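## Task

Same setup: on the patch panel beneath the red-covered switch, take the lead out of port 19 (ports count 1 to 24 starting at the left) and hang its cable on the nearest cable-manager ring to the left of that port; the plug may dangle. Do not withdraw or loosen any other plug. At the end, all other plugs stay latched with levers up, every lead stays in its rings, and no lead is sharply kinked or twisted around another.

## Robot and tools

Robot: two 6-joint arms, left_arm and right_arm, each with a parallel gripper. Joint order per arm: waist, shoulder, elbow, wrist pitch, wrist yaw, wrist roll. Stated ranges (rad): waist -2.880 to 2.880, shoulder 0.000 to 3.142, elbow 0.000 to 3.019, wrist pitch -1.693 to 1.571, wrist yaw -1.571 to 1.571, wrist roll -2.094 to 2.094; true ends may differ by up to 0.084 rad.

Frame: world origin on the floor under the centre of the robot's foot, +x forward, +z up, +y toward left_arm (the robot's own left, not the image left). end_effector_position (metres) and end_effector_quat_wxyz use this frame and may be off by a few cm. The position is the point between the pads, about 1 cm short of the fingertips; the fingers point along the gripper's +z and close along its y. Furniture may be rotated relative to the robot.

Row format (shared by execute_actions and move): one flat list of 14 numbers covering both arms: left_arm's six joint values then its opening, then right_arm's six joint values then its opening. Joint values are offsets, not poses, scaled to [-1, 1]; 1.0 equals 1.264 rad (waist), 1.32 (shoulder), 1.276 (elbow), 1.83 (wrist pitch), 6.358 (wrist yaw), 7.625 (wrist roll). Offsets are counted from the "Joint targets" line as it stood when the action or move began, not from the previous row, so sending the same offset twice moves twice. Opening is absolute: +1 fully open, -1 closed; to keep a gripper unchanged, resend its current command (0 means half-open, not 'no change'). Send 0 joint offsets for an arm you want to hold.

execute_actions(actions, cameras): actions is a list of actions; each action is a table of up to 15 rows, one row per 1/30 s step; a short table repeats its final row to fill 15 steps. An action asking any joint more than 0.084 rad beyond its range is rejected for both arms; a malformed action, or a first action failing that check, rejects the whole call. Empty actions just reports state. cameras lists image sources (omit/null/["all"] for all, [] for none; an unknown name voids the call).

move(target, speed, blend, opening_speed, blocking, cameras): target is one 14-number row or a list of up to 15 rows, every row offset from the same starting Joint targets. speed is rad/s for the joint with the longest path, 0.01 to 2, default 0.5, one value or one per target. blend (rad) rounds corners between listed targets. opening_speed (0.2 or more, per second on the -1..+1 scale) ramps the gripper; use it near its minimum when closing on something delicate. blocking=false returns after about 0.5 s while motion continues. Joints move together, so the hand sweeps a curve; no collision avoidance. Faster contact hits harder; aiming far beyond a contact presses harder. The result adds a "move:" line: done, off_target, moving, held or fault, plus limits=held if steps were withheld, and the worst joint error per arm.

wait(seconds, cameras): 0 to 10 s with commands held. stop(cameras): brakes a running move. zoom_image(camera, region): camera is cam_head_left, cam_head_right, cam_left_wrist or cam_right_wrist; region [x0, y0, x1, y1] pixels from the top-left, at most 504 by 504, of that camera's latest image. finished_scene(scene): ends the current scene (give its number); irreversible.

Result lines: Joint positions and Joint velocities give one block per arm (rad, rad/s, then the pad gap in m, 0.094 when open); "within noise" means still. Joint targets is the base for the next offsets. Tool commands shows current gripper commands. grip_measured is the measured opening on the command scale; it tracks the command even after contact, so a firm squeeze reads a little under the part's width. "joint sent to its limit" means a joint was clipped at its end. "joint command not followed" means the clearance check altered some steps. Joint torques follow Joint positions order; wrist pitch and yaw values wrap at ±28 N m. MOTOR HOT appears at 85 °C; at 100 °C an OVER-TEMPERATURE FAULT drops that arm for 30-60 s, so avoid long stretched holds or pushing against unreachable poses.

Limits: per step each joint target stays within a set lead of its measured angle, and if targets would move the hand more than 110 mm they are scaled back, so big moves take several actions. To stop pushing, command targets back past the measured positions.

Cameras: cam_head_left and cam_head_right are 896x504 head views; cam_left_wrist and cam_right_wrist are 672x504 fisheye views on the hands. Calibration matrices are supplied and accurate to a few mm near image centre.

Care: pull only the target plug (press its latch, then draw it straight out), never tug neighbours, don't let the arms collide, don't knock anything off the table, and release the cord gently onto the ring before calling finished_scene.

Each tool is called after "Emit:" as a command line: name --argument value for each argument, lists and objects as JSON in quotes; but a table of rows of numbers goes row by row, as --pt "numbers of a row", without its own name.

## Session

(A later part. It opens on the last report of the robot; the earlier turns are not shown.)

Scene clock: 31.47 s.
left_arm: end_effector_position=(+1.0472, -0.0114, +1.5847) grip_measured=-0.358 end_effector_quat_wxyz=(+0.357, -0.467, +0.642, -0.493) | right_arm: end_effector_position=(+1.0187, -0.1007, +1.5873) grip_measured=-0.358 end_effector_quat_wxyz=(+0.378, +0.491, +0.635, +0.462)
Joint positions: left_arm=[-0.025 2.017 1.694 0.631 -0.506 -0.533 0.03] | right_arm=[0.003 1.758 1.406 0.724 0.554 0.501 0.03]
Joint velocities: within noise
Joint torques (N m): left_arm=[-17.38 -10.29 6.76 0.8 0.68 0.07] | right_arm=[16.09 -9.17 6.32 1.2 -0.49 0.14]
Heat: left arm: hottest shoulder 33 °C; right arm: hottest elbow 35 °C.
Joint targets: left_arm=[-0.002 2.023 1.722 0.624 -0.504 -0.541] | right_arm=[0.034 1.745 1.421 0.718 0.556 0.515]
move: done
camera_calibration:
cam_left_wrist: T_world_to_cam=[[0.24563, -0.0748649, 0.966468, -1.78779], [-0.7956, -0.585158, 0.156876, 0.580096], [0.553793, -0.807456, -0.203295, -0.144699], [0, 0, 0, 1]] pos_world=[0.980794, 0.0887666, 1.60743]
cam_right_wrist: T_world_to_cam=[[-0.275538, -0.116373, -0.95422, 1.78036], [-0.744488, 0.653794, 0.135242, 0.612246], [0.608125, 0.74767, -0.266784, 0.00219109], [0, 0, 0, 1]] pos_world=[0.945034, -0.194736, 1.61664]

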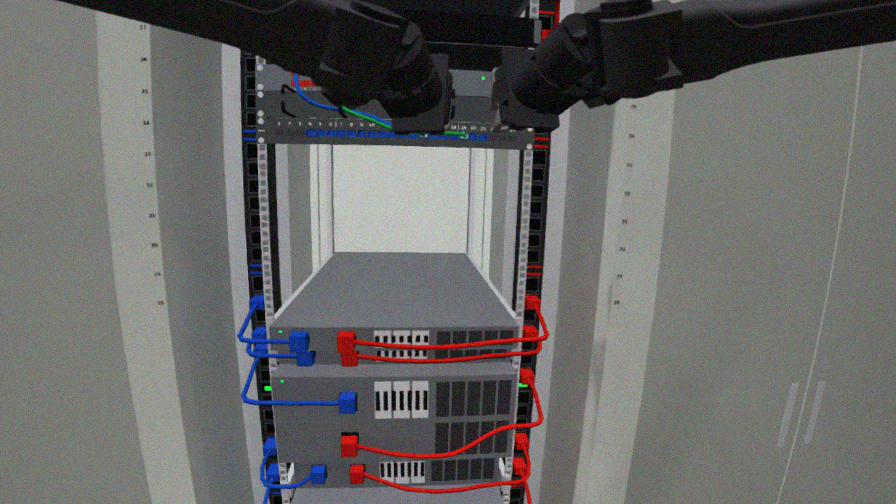

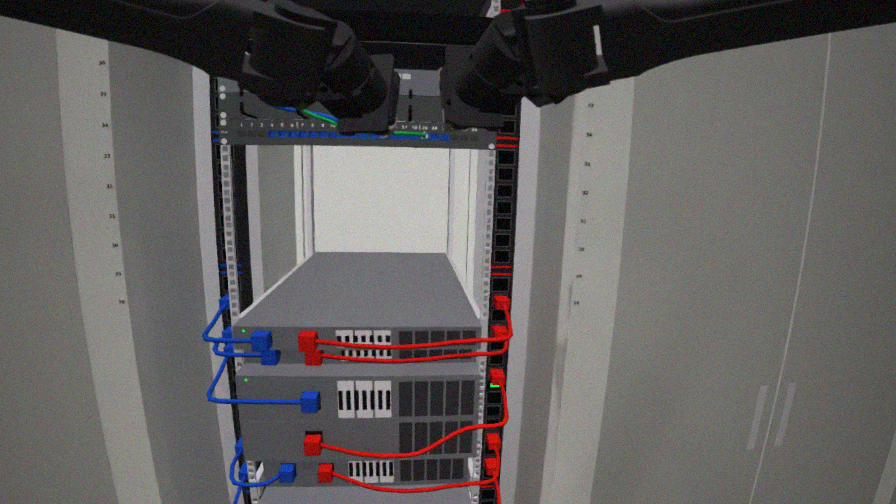

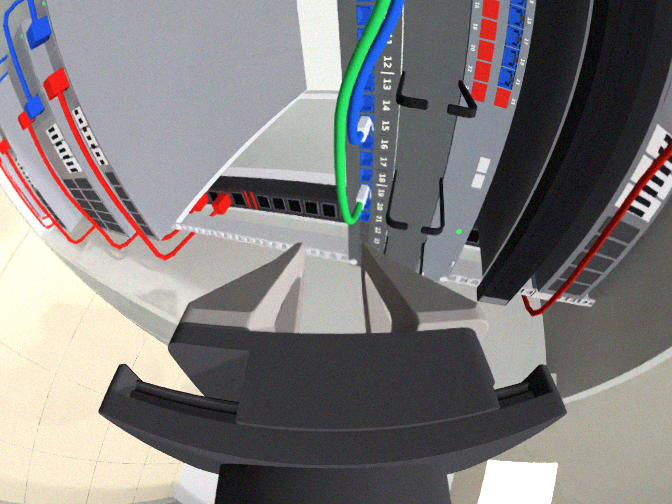

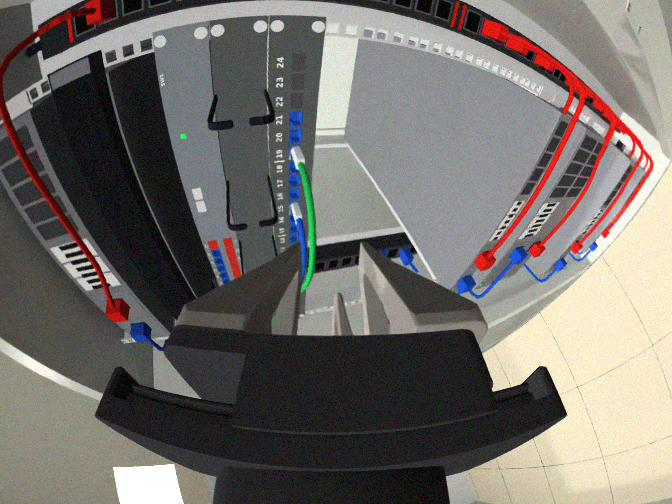

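Emit:
move --target '[0.0261,0.0894,0.1983,-0.0781,0.0047,-0.0024, -0.36, 0,0,0,0,0,0, -0.36]' --speed 0.15

Emit:
zoom_image --camera "cam_left_wrist" --region '[230, 50, 450, 290]'

Emit:
zoom_image --camera "cam_right_wrist" --region '[200, 100, 400, 300]'

Scene clock: 35.87 s.
left_arm: end_effector_position=(+1.1022, -0.0243, +1.5840) grip_measured=-0.358 end_effector_quat_wxyz=(+0.355, -0.469, +0.637, -0.497) | right_arm: end_effector_position=(+1.0187, -0.1007, +1.5873) grip_measured=-0.358 end_effector_quat_wxyz=(+0.378, +0.491, +0.635, +0.462)
Joint positions: left_arm=[0.001 2.127 1.947 0.489 -0.476 -0.551 0.03] | right_arm=[0.003 1.758 1.406 0.724 0.554 0.501 0.03]
Joint velocities: within noise
Joint torques (N m): left_arm=[-18.32 -11.22 6.99 0.69 0.68 0.05] | right_arm=[15.74 -9.17 6.39 1.18 -0.48 0.11]
Heat: left arm: hottest shoulder 33 °C; right arm: hottest elbow 35 °C.
Joint targets: left_arm=[0.031 2.141 1.975 0.481 -0.474 -0.559] | right_arm=[0.034 1.745 1.421 0.718 0.555 0.515]
move: done
camera_calibration:
cam_left_wrist: T_world_to_cam=[[0.243517, -0.0618168, 0.967925, -1.80128], [-0.793872, -0.586025, 0.162301, 0.605896], [0.557195, -0.807931, -0.191782, -0.207683], [0, 0, 0, 1]] pos_world=[1.03537, 0.0759275, 1.60534]
cam_right_wrist: T_world_to_cam=[[-0.275538, -0.116373, -0.95422, 1.78036], [-0.744488, 0.653794, 0.135242, 0.612246], [0.608125, 0.74767, -0.266784, 0.00219109], [0, 0, 0, 1]] pos_world=[0.945034, -0.194736, 1.61664]

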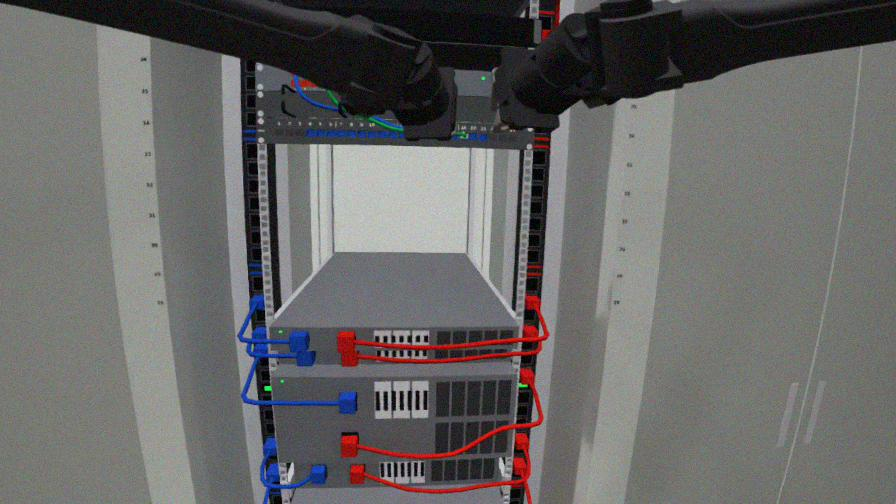

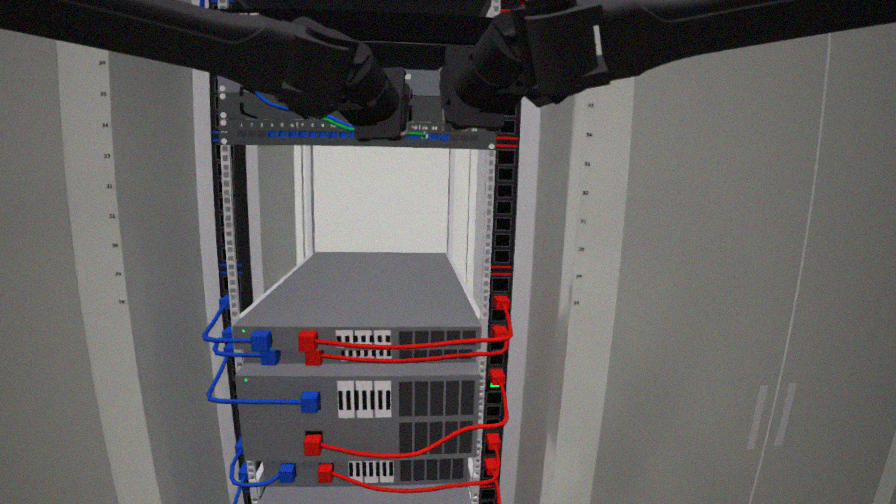

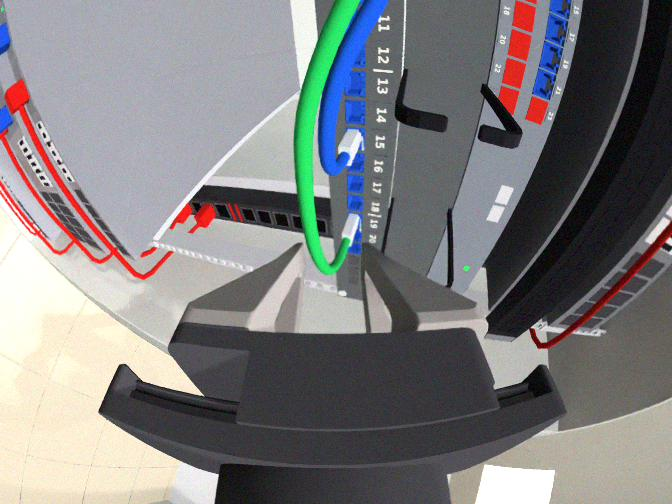

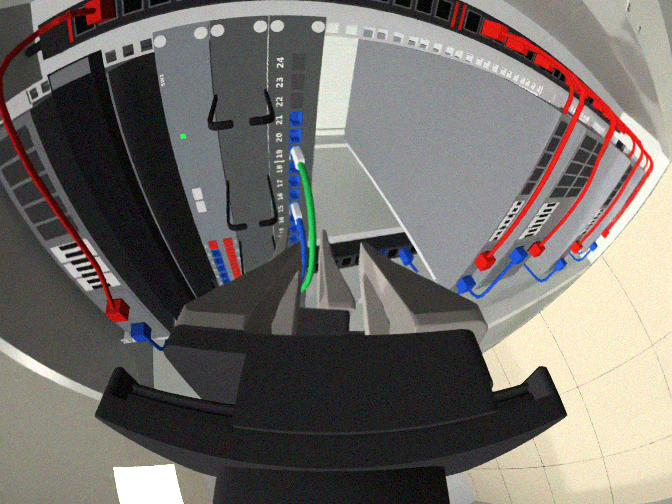

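Scaled by 2.100 from the camera's 672x504 image, which has a finer 960x720 frame.

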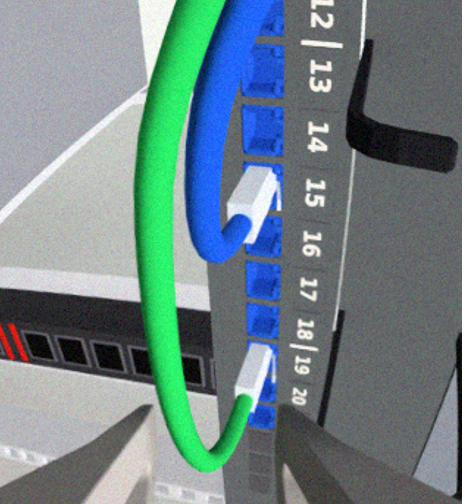

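Scaled by 2.520 from the camera's 672x504 image, which has a finer 960x720 frame.

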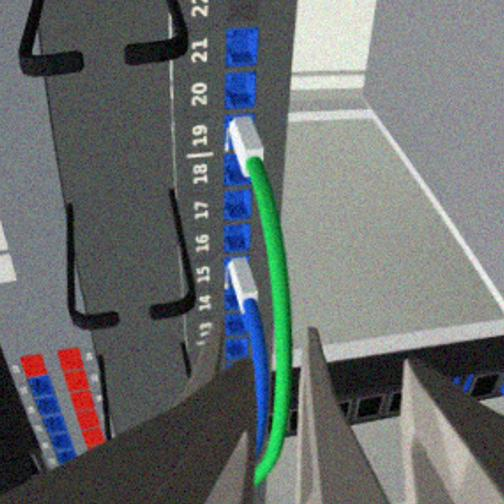

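Emit:
move --target '[0.0071,0.0015,-0.0266,0.0038,0.0013,0.0005, -0.36, 0,0,0,0,0,0, -0.36]' --speed 0.1 --cameras '["cam_left_wrist", "cam_right_wrist"]'

Emit:
zoom_image --camera "cam_left_wrist" --region '[230, 50, 450, 290]'

Emit:
zoom_image --camera "cam_right_wrist" --region '[200, 100, 400, 300]'

Scene clock: 38.00 s.
left_arm: end_effector_position=(+1.1016, -0.0258, +1.5749) grip_measured=-0.358 end_effector_quat_wxyz=(+0.354, -0.467, +0.641, -0.496) | right_arm: end_effector_position=(+1.0187, -0.1007, +1.5873) grip_measured=-0.358 end_effector_quat_wxyz=(+0.378, +0.491, +0.635, +0.462)
Joint positions: left_arm=[0.011 2.13 1.94 0.489 -0.468 -0.552 0.03] | right_arm=[0.003 1.758 1.406 0.724 0.554 0.501 0.03]
Joint velocities: within noise
Joint torques (N m): left_arm=[-18.32 -11.34 4.82 0.96 0.68 0.09] | right_arm=[15.68 -9.35 6.26 1.2 -0.49 0.14]
Heat: left arm: hottest shoulder 33 °C; right arm: hottest elbow 35 °C.
Joint targets: left_arm=[0.040 2.144 1.941 0.488 -0.465 -0.555] | right_arm=[0.034 1.745 1.421 0.718 0.555 0.515]
move: done
camera_calibration:
cam_left_wrist: T_world_to_cam=[[0.245432, -0.0690914, 0.966949, -1.79314], [-0.797532, -0.581428, 0.160886, 0.612377], [0.551095, -0.810659, -0.197804, -0.194183], [0, 0, 0, 1]] pos_world=[1.0355, 0.0747463, 1.59694]
cam_right_wrist: T_world_to_cam=[[-0.275538, -0.116373, -0.95422, 1.78036], [-0.744488, 0.653794, 0.135242, 0.612246], [0.608125, 0.74767, -0.266784, 0.00219109], [0, 0, 0, 1]] pos_world=[0.945034, -0.194736, 1.61664]
Images, in order (width x height): cam_left_wrist 672x504, cam_right_wrist 672x504.

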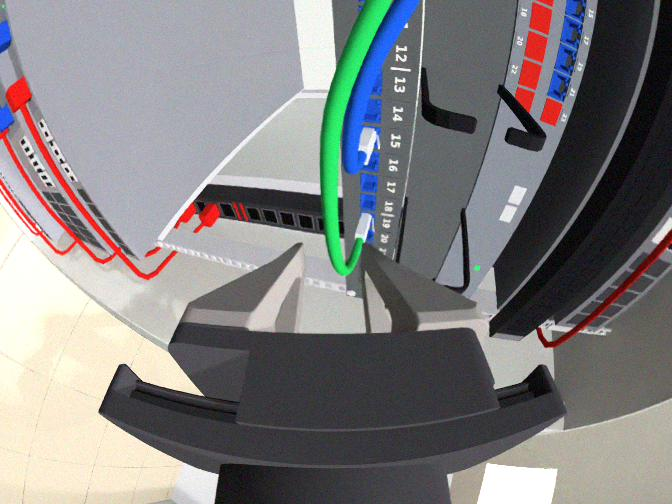

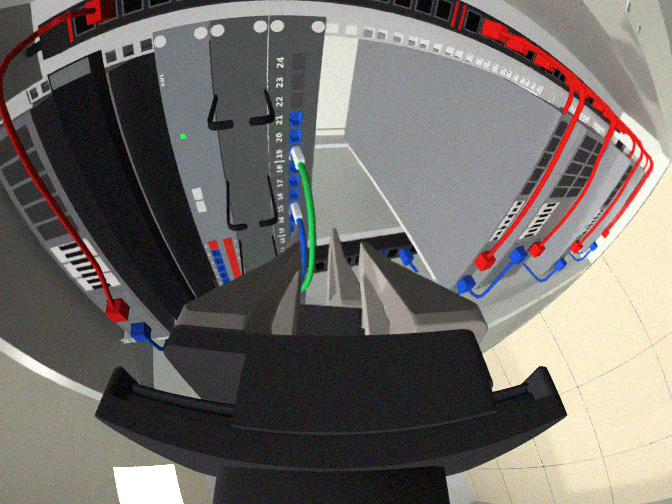

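Scaled by 2.100 from the camera's 672x504 image, which has a finer 960x720 frame.

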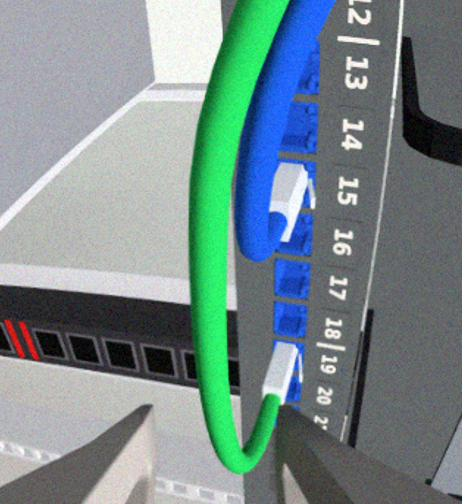

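Scaled by 2.520 from the camera's 672x504 image, which has a finer 960x720 frame.

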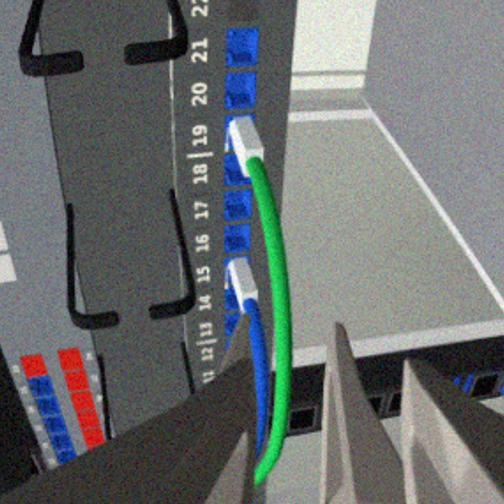

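Emit:
move --target '[0,0,0,0,0,0, -0.93, 0,0,0,0,0,0, -0.36]' --speed 0.1 --opening_speed 0.3 --cameras '["cam_left_wrist", "cam_right_wrist"]'

Emit:
zoom_image --camera "cam_left_wrist" --region '[230, 50, 450, 290]'

Emit:
zoom_image --camera "cam_right_wrist" --region '[200, 100, 400, 300]'

Scene clock: 40.90 s.
left_arm: end_effector_position=(+1.1016, -0.0260, +1.5752) grip_measured=-0.896 end_effector_quat_wxyz=(+0.354, -0.466, +0.640, -0.497) | right_arm: end_effector_position=(+1.0186, -0.1007, +1.5872) grip_measured=-0.358 end_effector_quat_wxyz=(+0.378, +0.491, +0.635, +0.462)
Joint positions: left_arm=[0.011 2.13 1.94 0.489 -0.465 -0.552 0.005] | right_arm=[0.003 1.758 1.406 0.724 0.554 0.501 0.03]
Joint velocities: within noise
Joint torques (N m): left_arm=[-18.37 -11.22 4.77 0.96 0.57 0.09] | right_arm=[15.79 -9.23 6.31 1.24 -0.49 0.13]
Heat: left arm: hottest shoulder 33 °C; right arm: hottest elbow 35 °C.
Joint targets: left_arm=[0.040 2.144 1.941 0.488 -0.465 -0.555] | right_arm=[0.034 1.745 1.421 0.718 0.556 0.515]
move: done
camera_calibration:
cam_left_wrist: T_world_to_cam=[[0.243647, -0.0684938, 0.967442, -1.79227], [-0.798478, -0.580372, 0.160004, 0.614669], [0.550517, -0.811466, -0.196097, -0.19638], [0, 0, 0, 1]] pos_world=[1.03559, 0.0746219, 1.59706]
cam_right_wrist: T_world_to_cam=[[-0.275854, -0.116444, -0.95412, 1.78045], [-0.744326, 0.653949, 0.135389, 0.611889], [0.60818, 0.747524, -0.267067, 0.00258725], [0, 0, 0, 1]] pos_world=[0.945017, -0.194754, 1.61662]
Images, in order (width x height): cam_left_wrist 672x504, cam_right_wrist 672x504.

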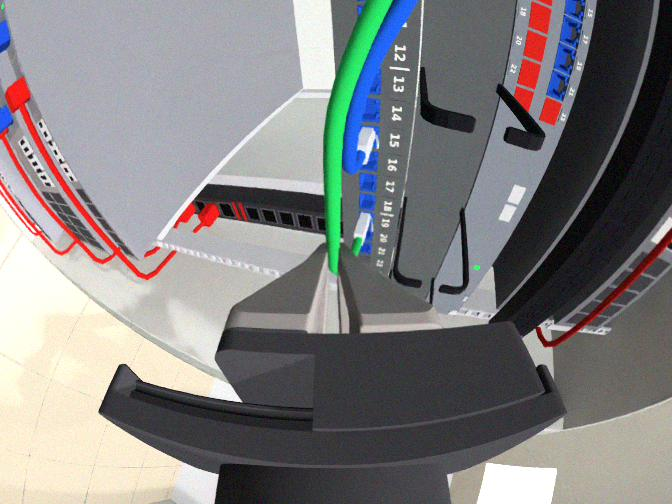

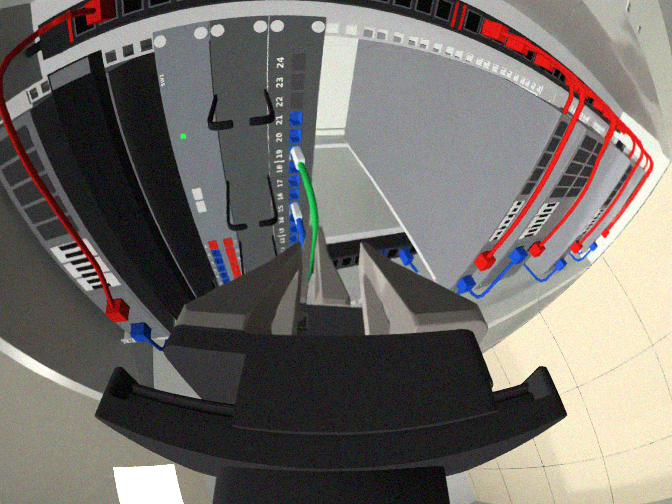

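Scaled by 2.100 from the camera's 672x504 image, which has a finer 960x720 frame.

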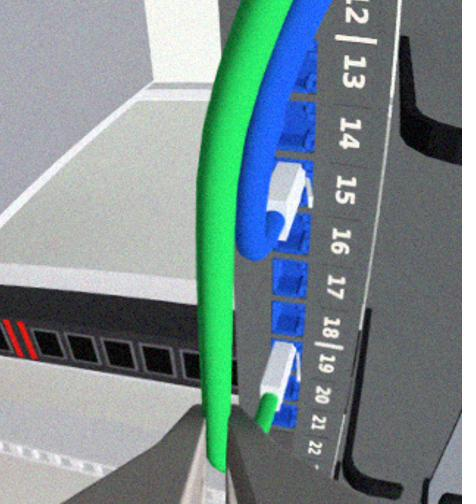

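Scaled by 2.520 from the camera's 672x504 image, which has a finer 960x720 frame.

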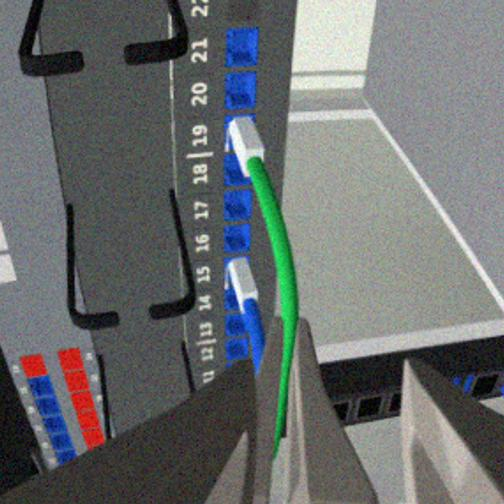

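Emit:
move --target '[0,0,0,0,0,0, -0.93, -0.1115,0.1462,0.2328,-0.0022,-0.0385,0.0026, -0.3]' --speed 0.15 --opening_speed 0.3

Emit:
zoom_image --camera "cam_left_wrist" --region '[230, 50, 450, 290]'

Emit:
zoom_image --camera "cam_right_wrist" --region '[200, 50, 440, 300]'

Scene clock: 46.00 s.
left_arm: end_effector_position=(+1.1016, -0.0260, +1.5752) grip_measured=-0.898 end_effector_quat_wxyz=(+0.354, -0.466, +0.640, -0.497) | right_arm: end_effector_position=(+1.1039, -0.0876, +1.5855) grip_measured=-0.302 end_effector_quat_wxyz=(+0.424, +0.466, +0.573, +0.524)
Joint positions: left_arm=[0.011 2.13 1.94 0.489 -0.465 -0.552 0.005] | right_arm=[-0.082 1.922 1.685 0.721 0.313 0.52 0.033]
Joint velocities: within noise
Joint torques (N m): left_arm=[-18.37 -11.22 4.77 0.95 0.57 0.09] | right_arm=[13.27 -9.64 7.98 1.29 -0.64 0.14]
Heat: left arm: hottest shoulder 33 °C; right arm: hottest elbow 36 °C.
Joint targets: left_arm=[0.040 2.144 1.941 0.488 -0.465 -0.555] | right_arm=[-0.107 1.938 1.718 0.714 0.311 0.535]
move: done
camera_calibration:
cam_left_wrist: T_world_to_cam=[[0.243647, -0.0684938, 0.967442, -1.79227], [-0.798478, -0.580372, 0.160004, 0.614669], [0.550517, -0.811466, -0.196097, -0.19638], [0, 0, 0, 1]] pos_world=[1.03559, 0.0746219, 1.59706]
cam_right_wrist: T_world_to_cam=[[-0.0932817, -0.0412578, -0.994785, 1.67333], [-0.745071, 0.665646, 0.0422587, 0.816542], [0.66043, 0.745127, -0.0928325, -0.393669], [0, 0, 0, 1]] pos_world=[1.02446, -0.181156, 1.59355]

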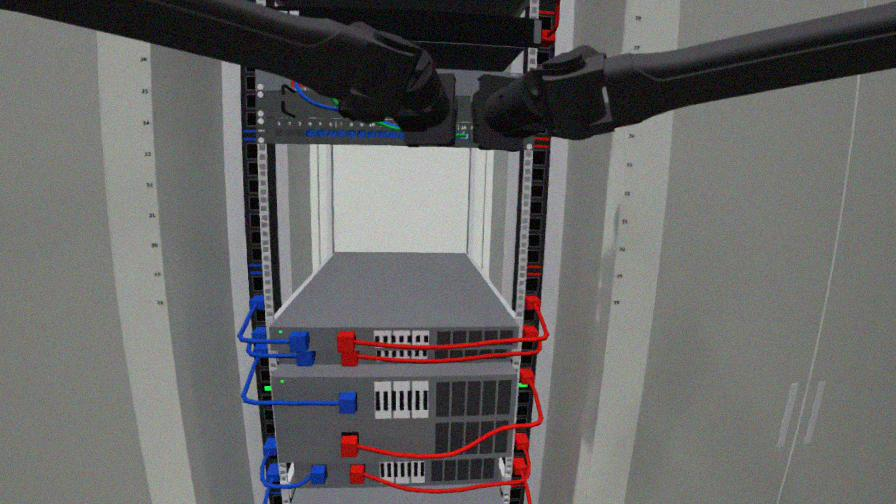

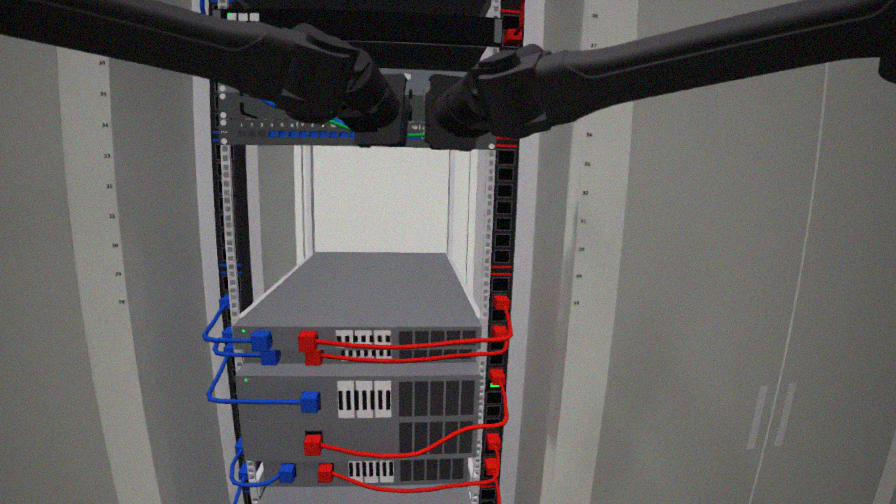

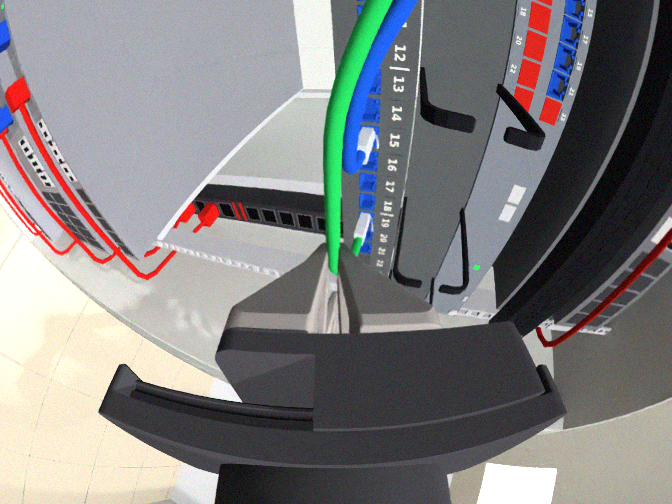

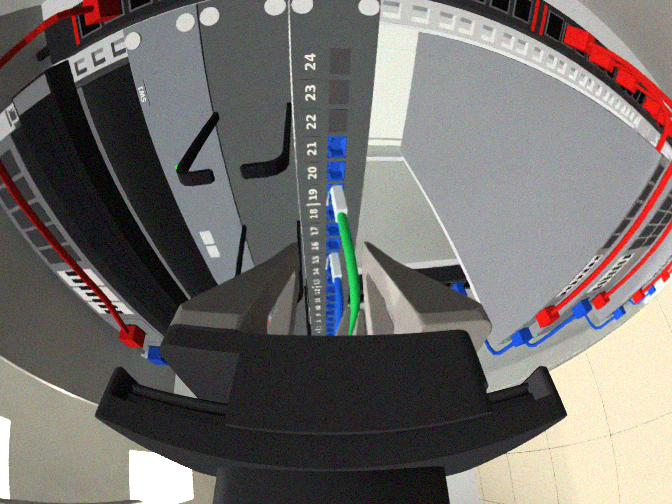

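Scaled by 2.100 from the camera's 672x504 image, which has a finer 960x720 frame.

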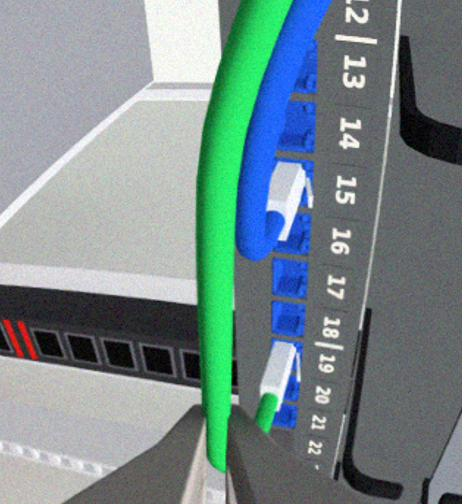

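Scaled by 2.016 from the camera's 672x504 image, which has a finer 960x720 frame.

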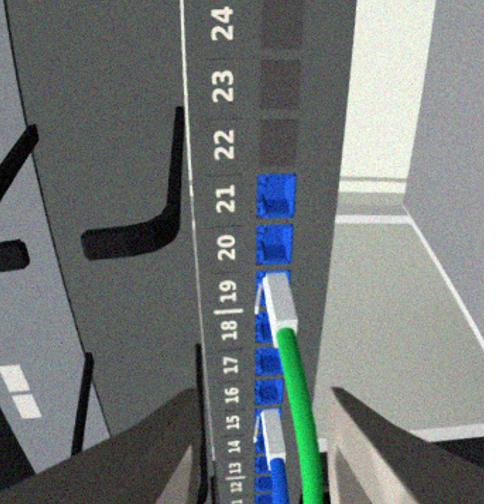

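Emit:
move --target '[0,0,0,0,0,0, -0.93, -0.0175,0.0665,0.1396,-0.048,-0.0047,0.0013, -0.4]' --speed 0.12 --opening_speed 0.3 --cameras '["cam_left_wrist", "cam_right_wrist"]'

Emit:
zoom_image --camera "cam_left_wrist" --region '[230, 50, 450, 290]'

Emit:
zoom_image --camera "cam_right_wrist" --region '[200, 50, 440, 300]'

Scene clock: 49.20 s.
left_arm: end_effector_position=(+1.1016, -0.0260, +1.5752) grip_measured=-0.898 end_effector_quat_wxyz=(+0.354, -0.466, +0.640, -0.497) | right_arm: end_effector_position=(+1.1424, -0.0776, +1.5810) grip_measured=-0.398 end_effector_quat_wxyz=(+0.425, +0.463, +0.571, +0.528)
Joint positions: left_arm=[0.011 2.13 1.94 0.489 -0.465 -0.552 0.005] | right_arm=[-0.102 2.009 1.86 0.633 0.284 0.529 0.028]
Joint velocities: within noise
Joint torques (N m): left_arm=[-18.37 -11.28 4.75 0.95 0.57 0.09] | right_arm=[14.04 -10.64 8.29 1.17 -0.68 0.14]
Heat: left arm: hottest waist 33 °C; right arm: hottest elbow 36 °C.
Joint targets: left_arm=[0.040 2.144 1.941 0.488 -0.465 -0.555] | right_arm=[-0.129 2.026 1.896 0.626 0.281 0.545]
move: off_target (right_arm); right_arm: the elbow is farthest, 0.036 rad from its target
camera_calibration:
cam_left_wrist: T_world_to_cam=[[0.243647, -0.0684938, 0.967442, -1.79227], [-0.798478, -0.580372, 0.160004, 0.614669], [0.550517, -0.811466, -0.196097, -0.19638], [0, 0, 0, 1]] pos_world=[1.03559, 0.0746219, 1.59706]
cam_right_wrist: T_world_to_cam=[[-0.0822404, -0.0385402, -0.995867, 1.6622], [-0.747127, 0.663705, 0.0360135, 0.850755], [0.659574, 0.747001, -0.0833778, -0.440804], [0, 0, 0, 1]] pos_world=[1.06307, -0.171308, 1.58794]
Images, in order (width x height): cam_left_wrist 672x504, cam_right_wrist 672x504.

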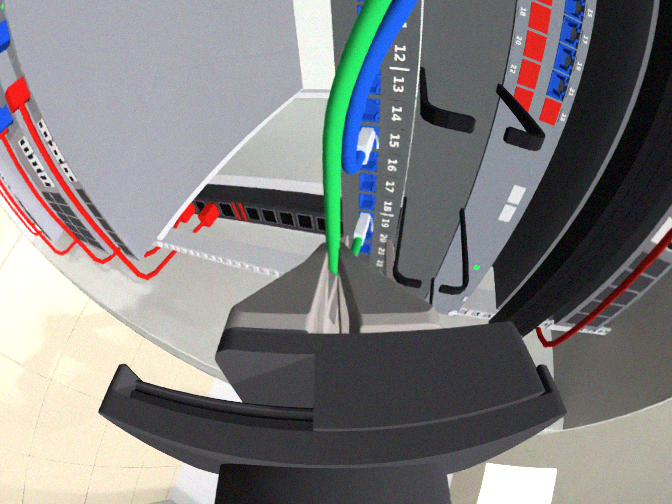

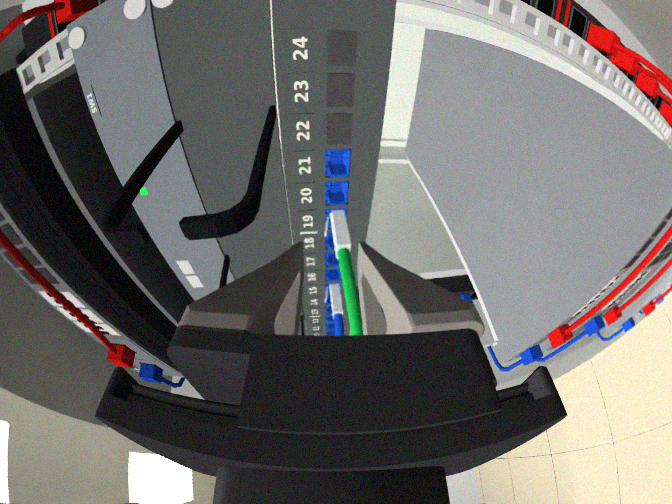

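Scaled by 2.100 from the camera's 672x504 image, which has a finer 960x720 frame.

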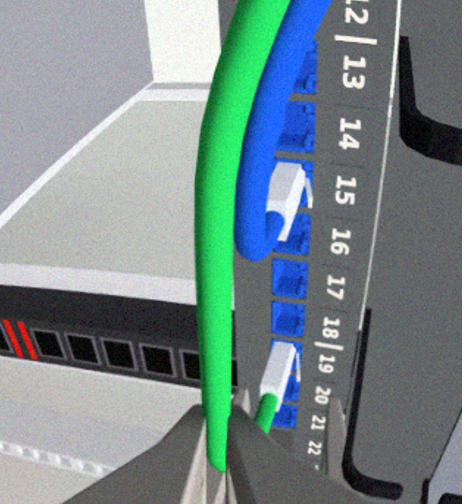

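Scaled by 2.016 from the camera's 672x504 image, which has a finer 960x720 frame.

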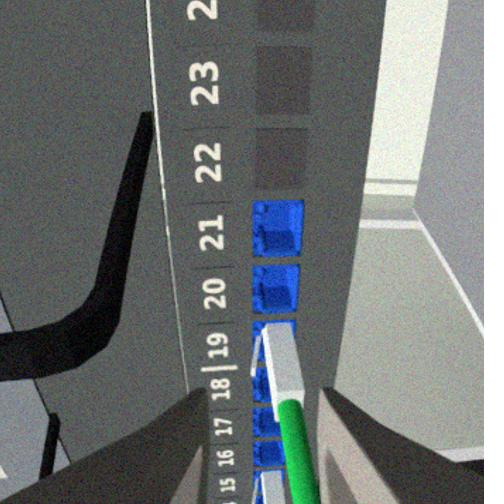

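Emit:
move --target '[0,0,0,0,0,0, -0.93, -0.0095,0.0356,0.0784,-0.0257,-0.0025,0.0007, -0.55]' --speed 0.08 --opening_speed 0.2 --cameras '["cam_left_wrist", "cam_right_wrist"]'

Emit:
zoom_image --camera "cam_left_wrist" --region '[300, 150, 420, 290]'

Emit:
zoom_image --camera "cam_right_wrist" --region '[250, 150, 430, 300]'

Scene clock: 51.20 s.
left_arm: end_effector_position=(+1.1016, -0.0260, +1.5753) grip_measured=-0.898 end_effector_quat_wxyz=(+0.354, -0.466, +0.640, -0.497) | right_arm: end_effector_position=(+1.1620, -0.0735, +1.5765) grip_measured=-0.548 end_effector_quat_wxyz=(+0.427, +0.462, +0.570, +0.529)
Joint positions: left_arm=[0.011 2.13 1.94 0.489 -0.465 -0.552 0.005] | right_arm=[-0.115 2.057 1.957 0.585 0.269 0.534 0.021]
Joint velocities: within noise
Joint torques (N m): left_arm=[-18.37 -11.22 4.77 0.96 0.55 0.09] | right_arm=[14.45 -10.99 8.5 1.5 -0.7 0.11]
Heat: left arm: hottest waist 33 °C; right arm: hottest elbow 36 °C.
Joint targets: left_arm=[0.040 2.144 1.941 0.488 -0.465 -0.555] | right_arm=[-0.141 2.073 1.996 0.579 0.265 0.550]
move: off_target (right_arm); right_arm: the elbow is farthest, 0.039 rad from its target
camera_calibration:
cam_left_wrist: T_world_to_cam=[[0.243349, -0.068394, 0.967524, -1.79212], [-0.798636, -0.580196, 0.159857, 0.615052], [0.55042, -0.8116, -0.195812, -0.196746], [0, 0, 0, 1]] pos_world=[1.03561, 0.0746011, 1.59708]
cam_right_wrist: T_world_to_cam=[[-0.077749, -0.0386721, -0.996223, 1.65478], [-0.747793, 0.66313, 0.0326188, 0.86897], [0.659364, 0.747505, -0.0804764, -0.461422], [0, 0, 0, 1]] pos_world=[1.08271, -0.167331, 1.58305]
Images, in order (width x height): cam_left_wrist 672x504, cam_right_wrist 672x504.

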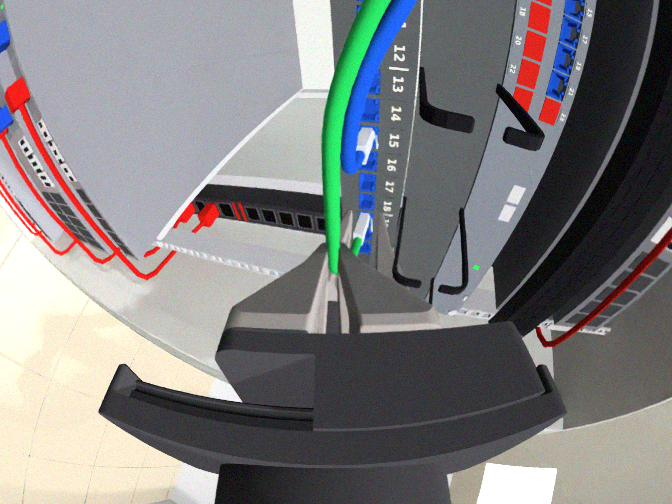

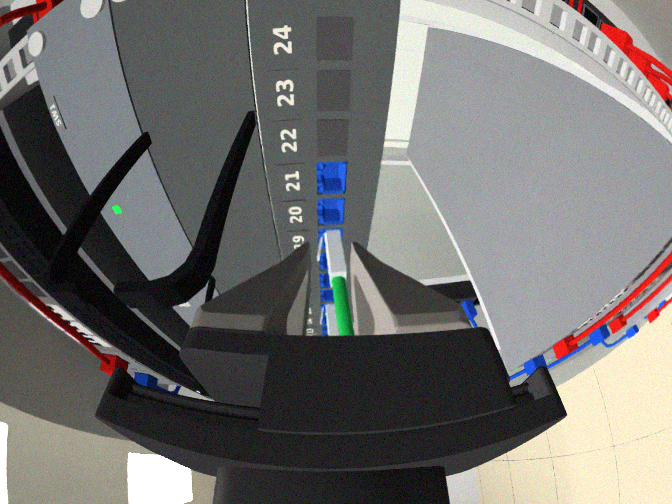

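Scaled by 3.600 from the camera's 672x504 image, which has a finer 960x720 frame.

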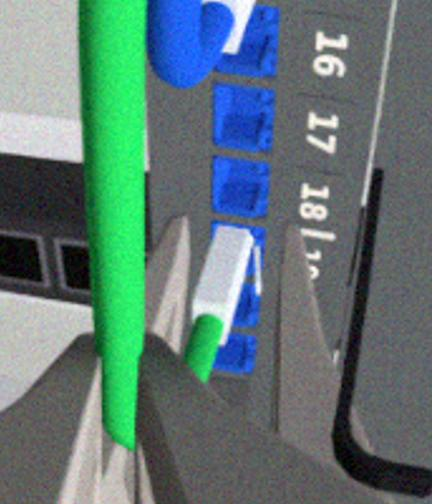

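Scaled by 2.800 from the camera's 672x504 image, which has a finer 960x720 frame.

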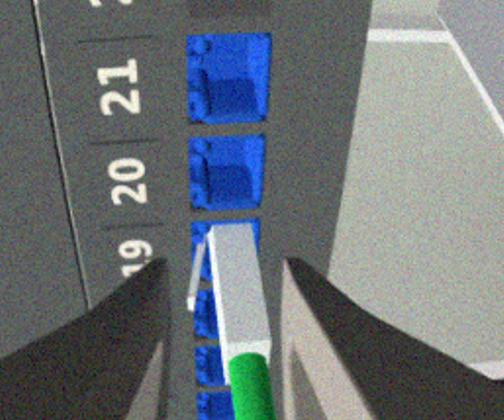

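Emit:
move --target '[0,0,0,0,0,0, -0.95, 0,0,0,0,0,0, -0.83]' --speed 0.1 --opening_speed 0.2 --cameras '["cam_left_wrist", "cam_right_wrist"]'

Emit:
zoom_image --camera "cam_left_wrist" --region '[300, 150, 420, 290]'

Emit:
zoom_image --camera "cam_right_wrist" --region '[250, 150, 430, 300]'

Scene clock: 53.23 s.
left_arm: end_effector_position=(+1.1017, -0.0266, +1.5761) grip_measured=-0.898 end_effector_quat_wxyz=(+0.354, -0.465, +0.639, -0.500) | right_arm: end_effector_position=(+1.1620, -0.0729, +1.5750) grip_measured=-0.821 end_effector_quat_wxyz=(+0.426, +0.461, +0.570, +0.530)
Joint positions: left_arm=[0.011 2.13 1.94 0.489 -0.459 -0.554 0.005] | right_arm=[-0.116 2.059 1.957 0.584 0.265 0.534 0.008]
Joint velocities: within noise
Joint torques (N m): left_arm=[-18.32 -11.22 4.77 0.95 0.29 0.11] | right_arm=[14.86 -11.11 8.62 1.28 -0.58 0.15]
Heat: left arm: hottest waist 33 °C; right arm: hottest elbow 36 °C.
Joint targets: left_arm=[0.040 2.144 1.941 0.488 -0.465 -0.555] | right_arm=[-0.141 2.072 1.996 0.579 0.265 0.550]
move: off_target (right_arm); right_arm: the elbow is farthest, 0.039 rad from its target
camera_calibration:
cam_left_wrist: T_world_to_cam=[[0.23973, -0.0643553, 0.968704, -1.79072], [-0.800472, -0.577699, 0.159718, 0.616944], [0.54934, -0.813709, -0.190006, -0.205069], [0, 0, 0, 1]] pos_world=[1.03579, 0.074298, 1.59718]
cam_right_wrist: T_world_to_cam=[[-0.076645, -0.0395595, -0.996273, 1.65207], [-0.749714, 0.661016, 0.0314295, 0.872579], [0.657309, 0.749329, -0.0803218, -0.459777], [0, 0, 0, 1]] pos_world=[1.08302, -0.166909, 1.58155]
Images, in order (width x height): cam_left_wrist 672x504, cam_right_wrist 672x504.

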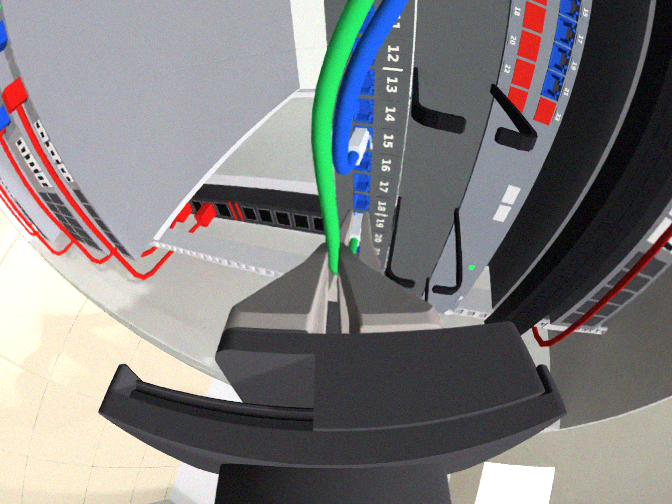

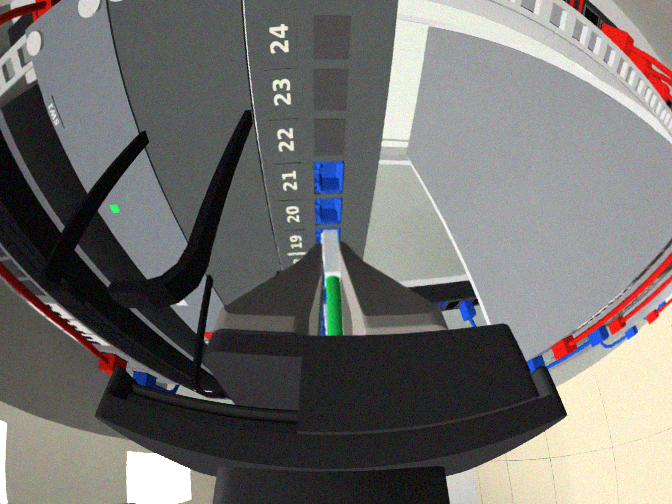

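Scaled by 3.600 from the camera's 672x504 image, which has a finer 960x720 frame.

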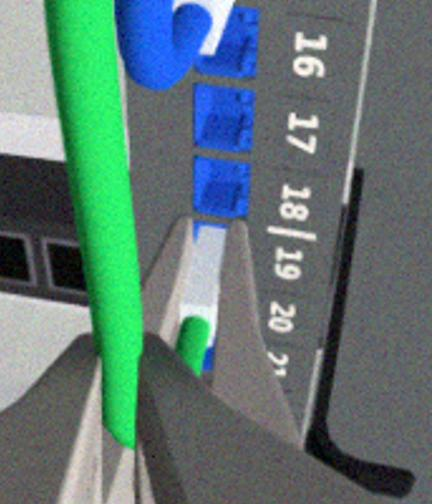

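Scaled by 2.800 from the camera's 672x504 image, which has a finer 960x720 frame.

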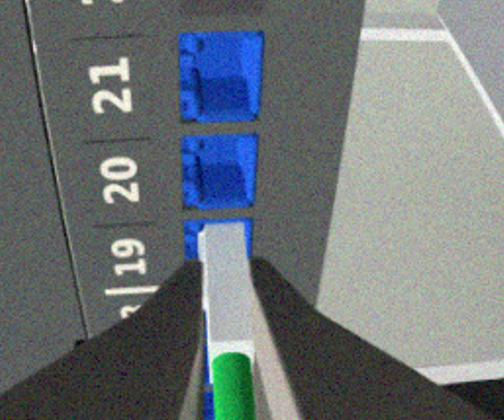

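Emit:
move --pt "0 0 0 0 0 0 -0.95 0.0396 -0.0189 -0.0282 0.006 0 -0.0034 -0.83" --pt "0 0 0 0 0 0 -0.95 0.0491 -0.0432 -0.0929 0.035 0.0013 -0.0039 -0.83" --speed 0.12

Emit:
zoom_image --camera "cam_left_wrist" --region '[270, 110, 450, 290]'

Emit:
zoom_image --camera "cam_right_wrist" --region '[250, 150, 430, 300]'

Scene clock: 56.60 s.
left_arm: end_effector_position=(+1.1008, -0.0270, +1.5748) grip_measured=-0.898 end_effector_quat_wxyz=(+0.353, -0.466, +0.640, -0.498) | right_arm: end_effector_position=(+1.1499, -0.0794, +1.5729) grip_measured=-0.824 end_effector_quat_wxyz=(+0.432, +0.465, +0.569, +0.524)
Joint positions: left_arm=[0.011 2.13 1.938 0.489 -0.463 -0.555 0.005] | right_arm=[-0.115 2.028 1.889 0.636 0.279 0.525 0.008]
Joint velocities: within noise
Joint torques (N m): left_arm=[-18.37 -11.4 4.97 0.95 0.48 0.12] | right_arm=[19.66 -13.04 4.37 1.77 -0.74 -0.03]
Heat: left arm: hottest waist 33 °C; right arm: hottest elbow 36 °C.
Joint targets: left_arm=[0.040 2.144 1.942 0.488 -0.465 -0.556] | right_arm=[-0.079 2.015 1.878 0.644 0.273 0.520]
move: off_target (right_arm); right_arm: the waist is farthest, 0.036 rad from its target
camera_calibration:
cam_left_wrist: T_world_to_cam=[[0.243911, -0.0660369, 0.967547, -1.7921], [-0.79959, -0.578255, 0.162103, 0.611481], [0.548784, -0.813179, -0.193845, -0.198465], [0, 0, 0, 1]] pos_world=[1.03496, 0.0738589, 1.59634]
cam_right_wrist: T_world_to_cam=[[-0.0801131, -0.0450088, -0.995769, 1.65159], [-0.738223, 0.673936, 0.0289307, 0.859636], [0.669783, 0.737417, -0.0872177, -0.451524], [0, 0, 0, 1]] pos_world=[1.06934, -0.172042, 1.58035]

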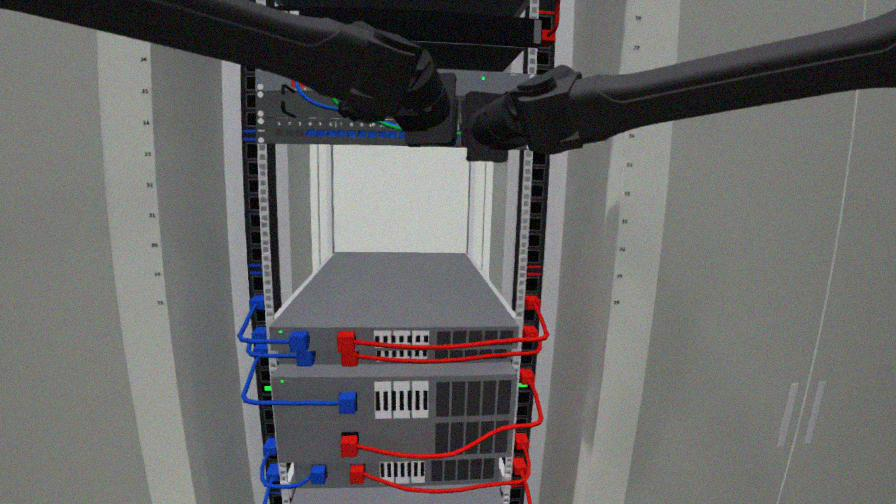

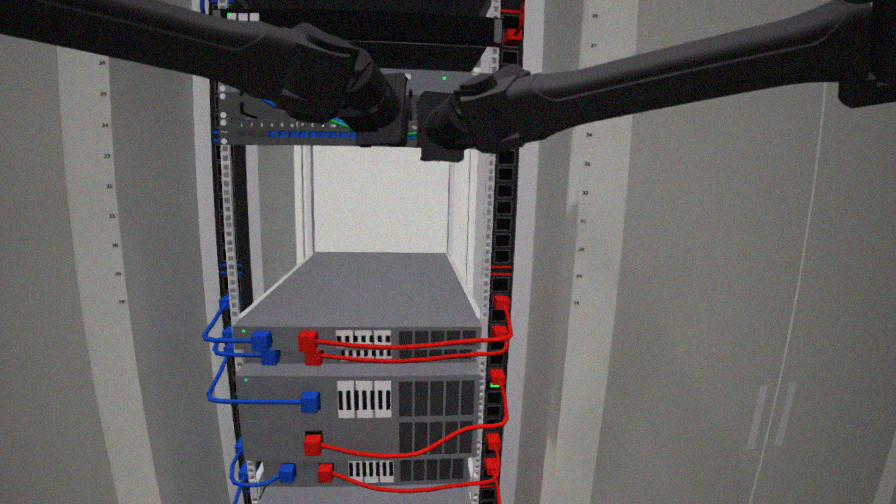

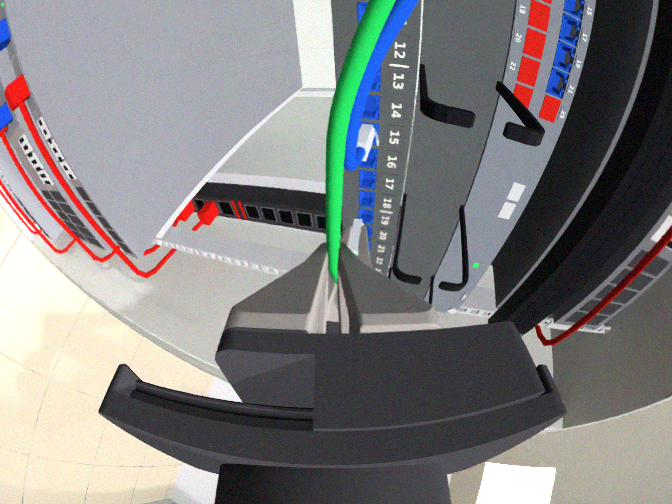

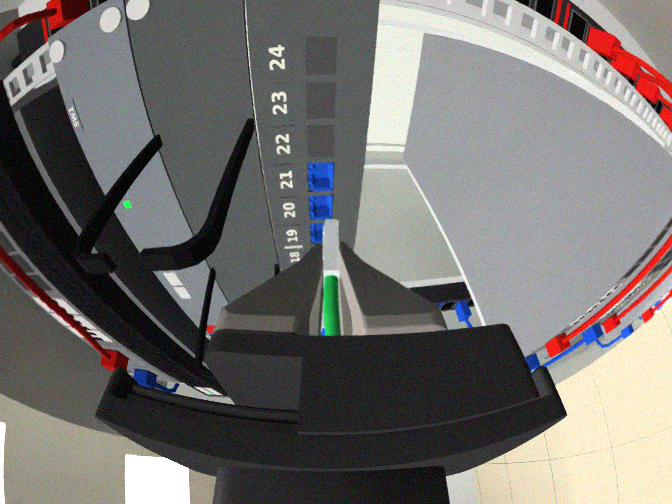

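Scaled by 2.800 from the camera's 672x504 image, which has a finer 960x720 frame.

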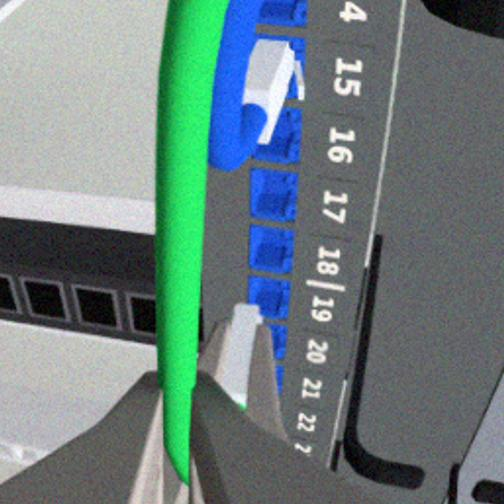

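Scaled by 2.800 from the camera's 672x504 image, which has a finer 960x720 frame.

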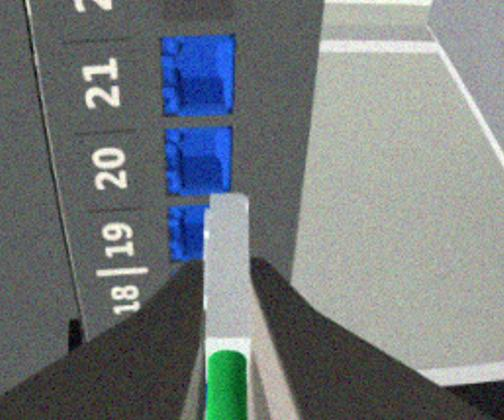

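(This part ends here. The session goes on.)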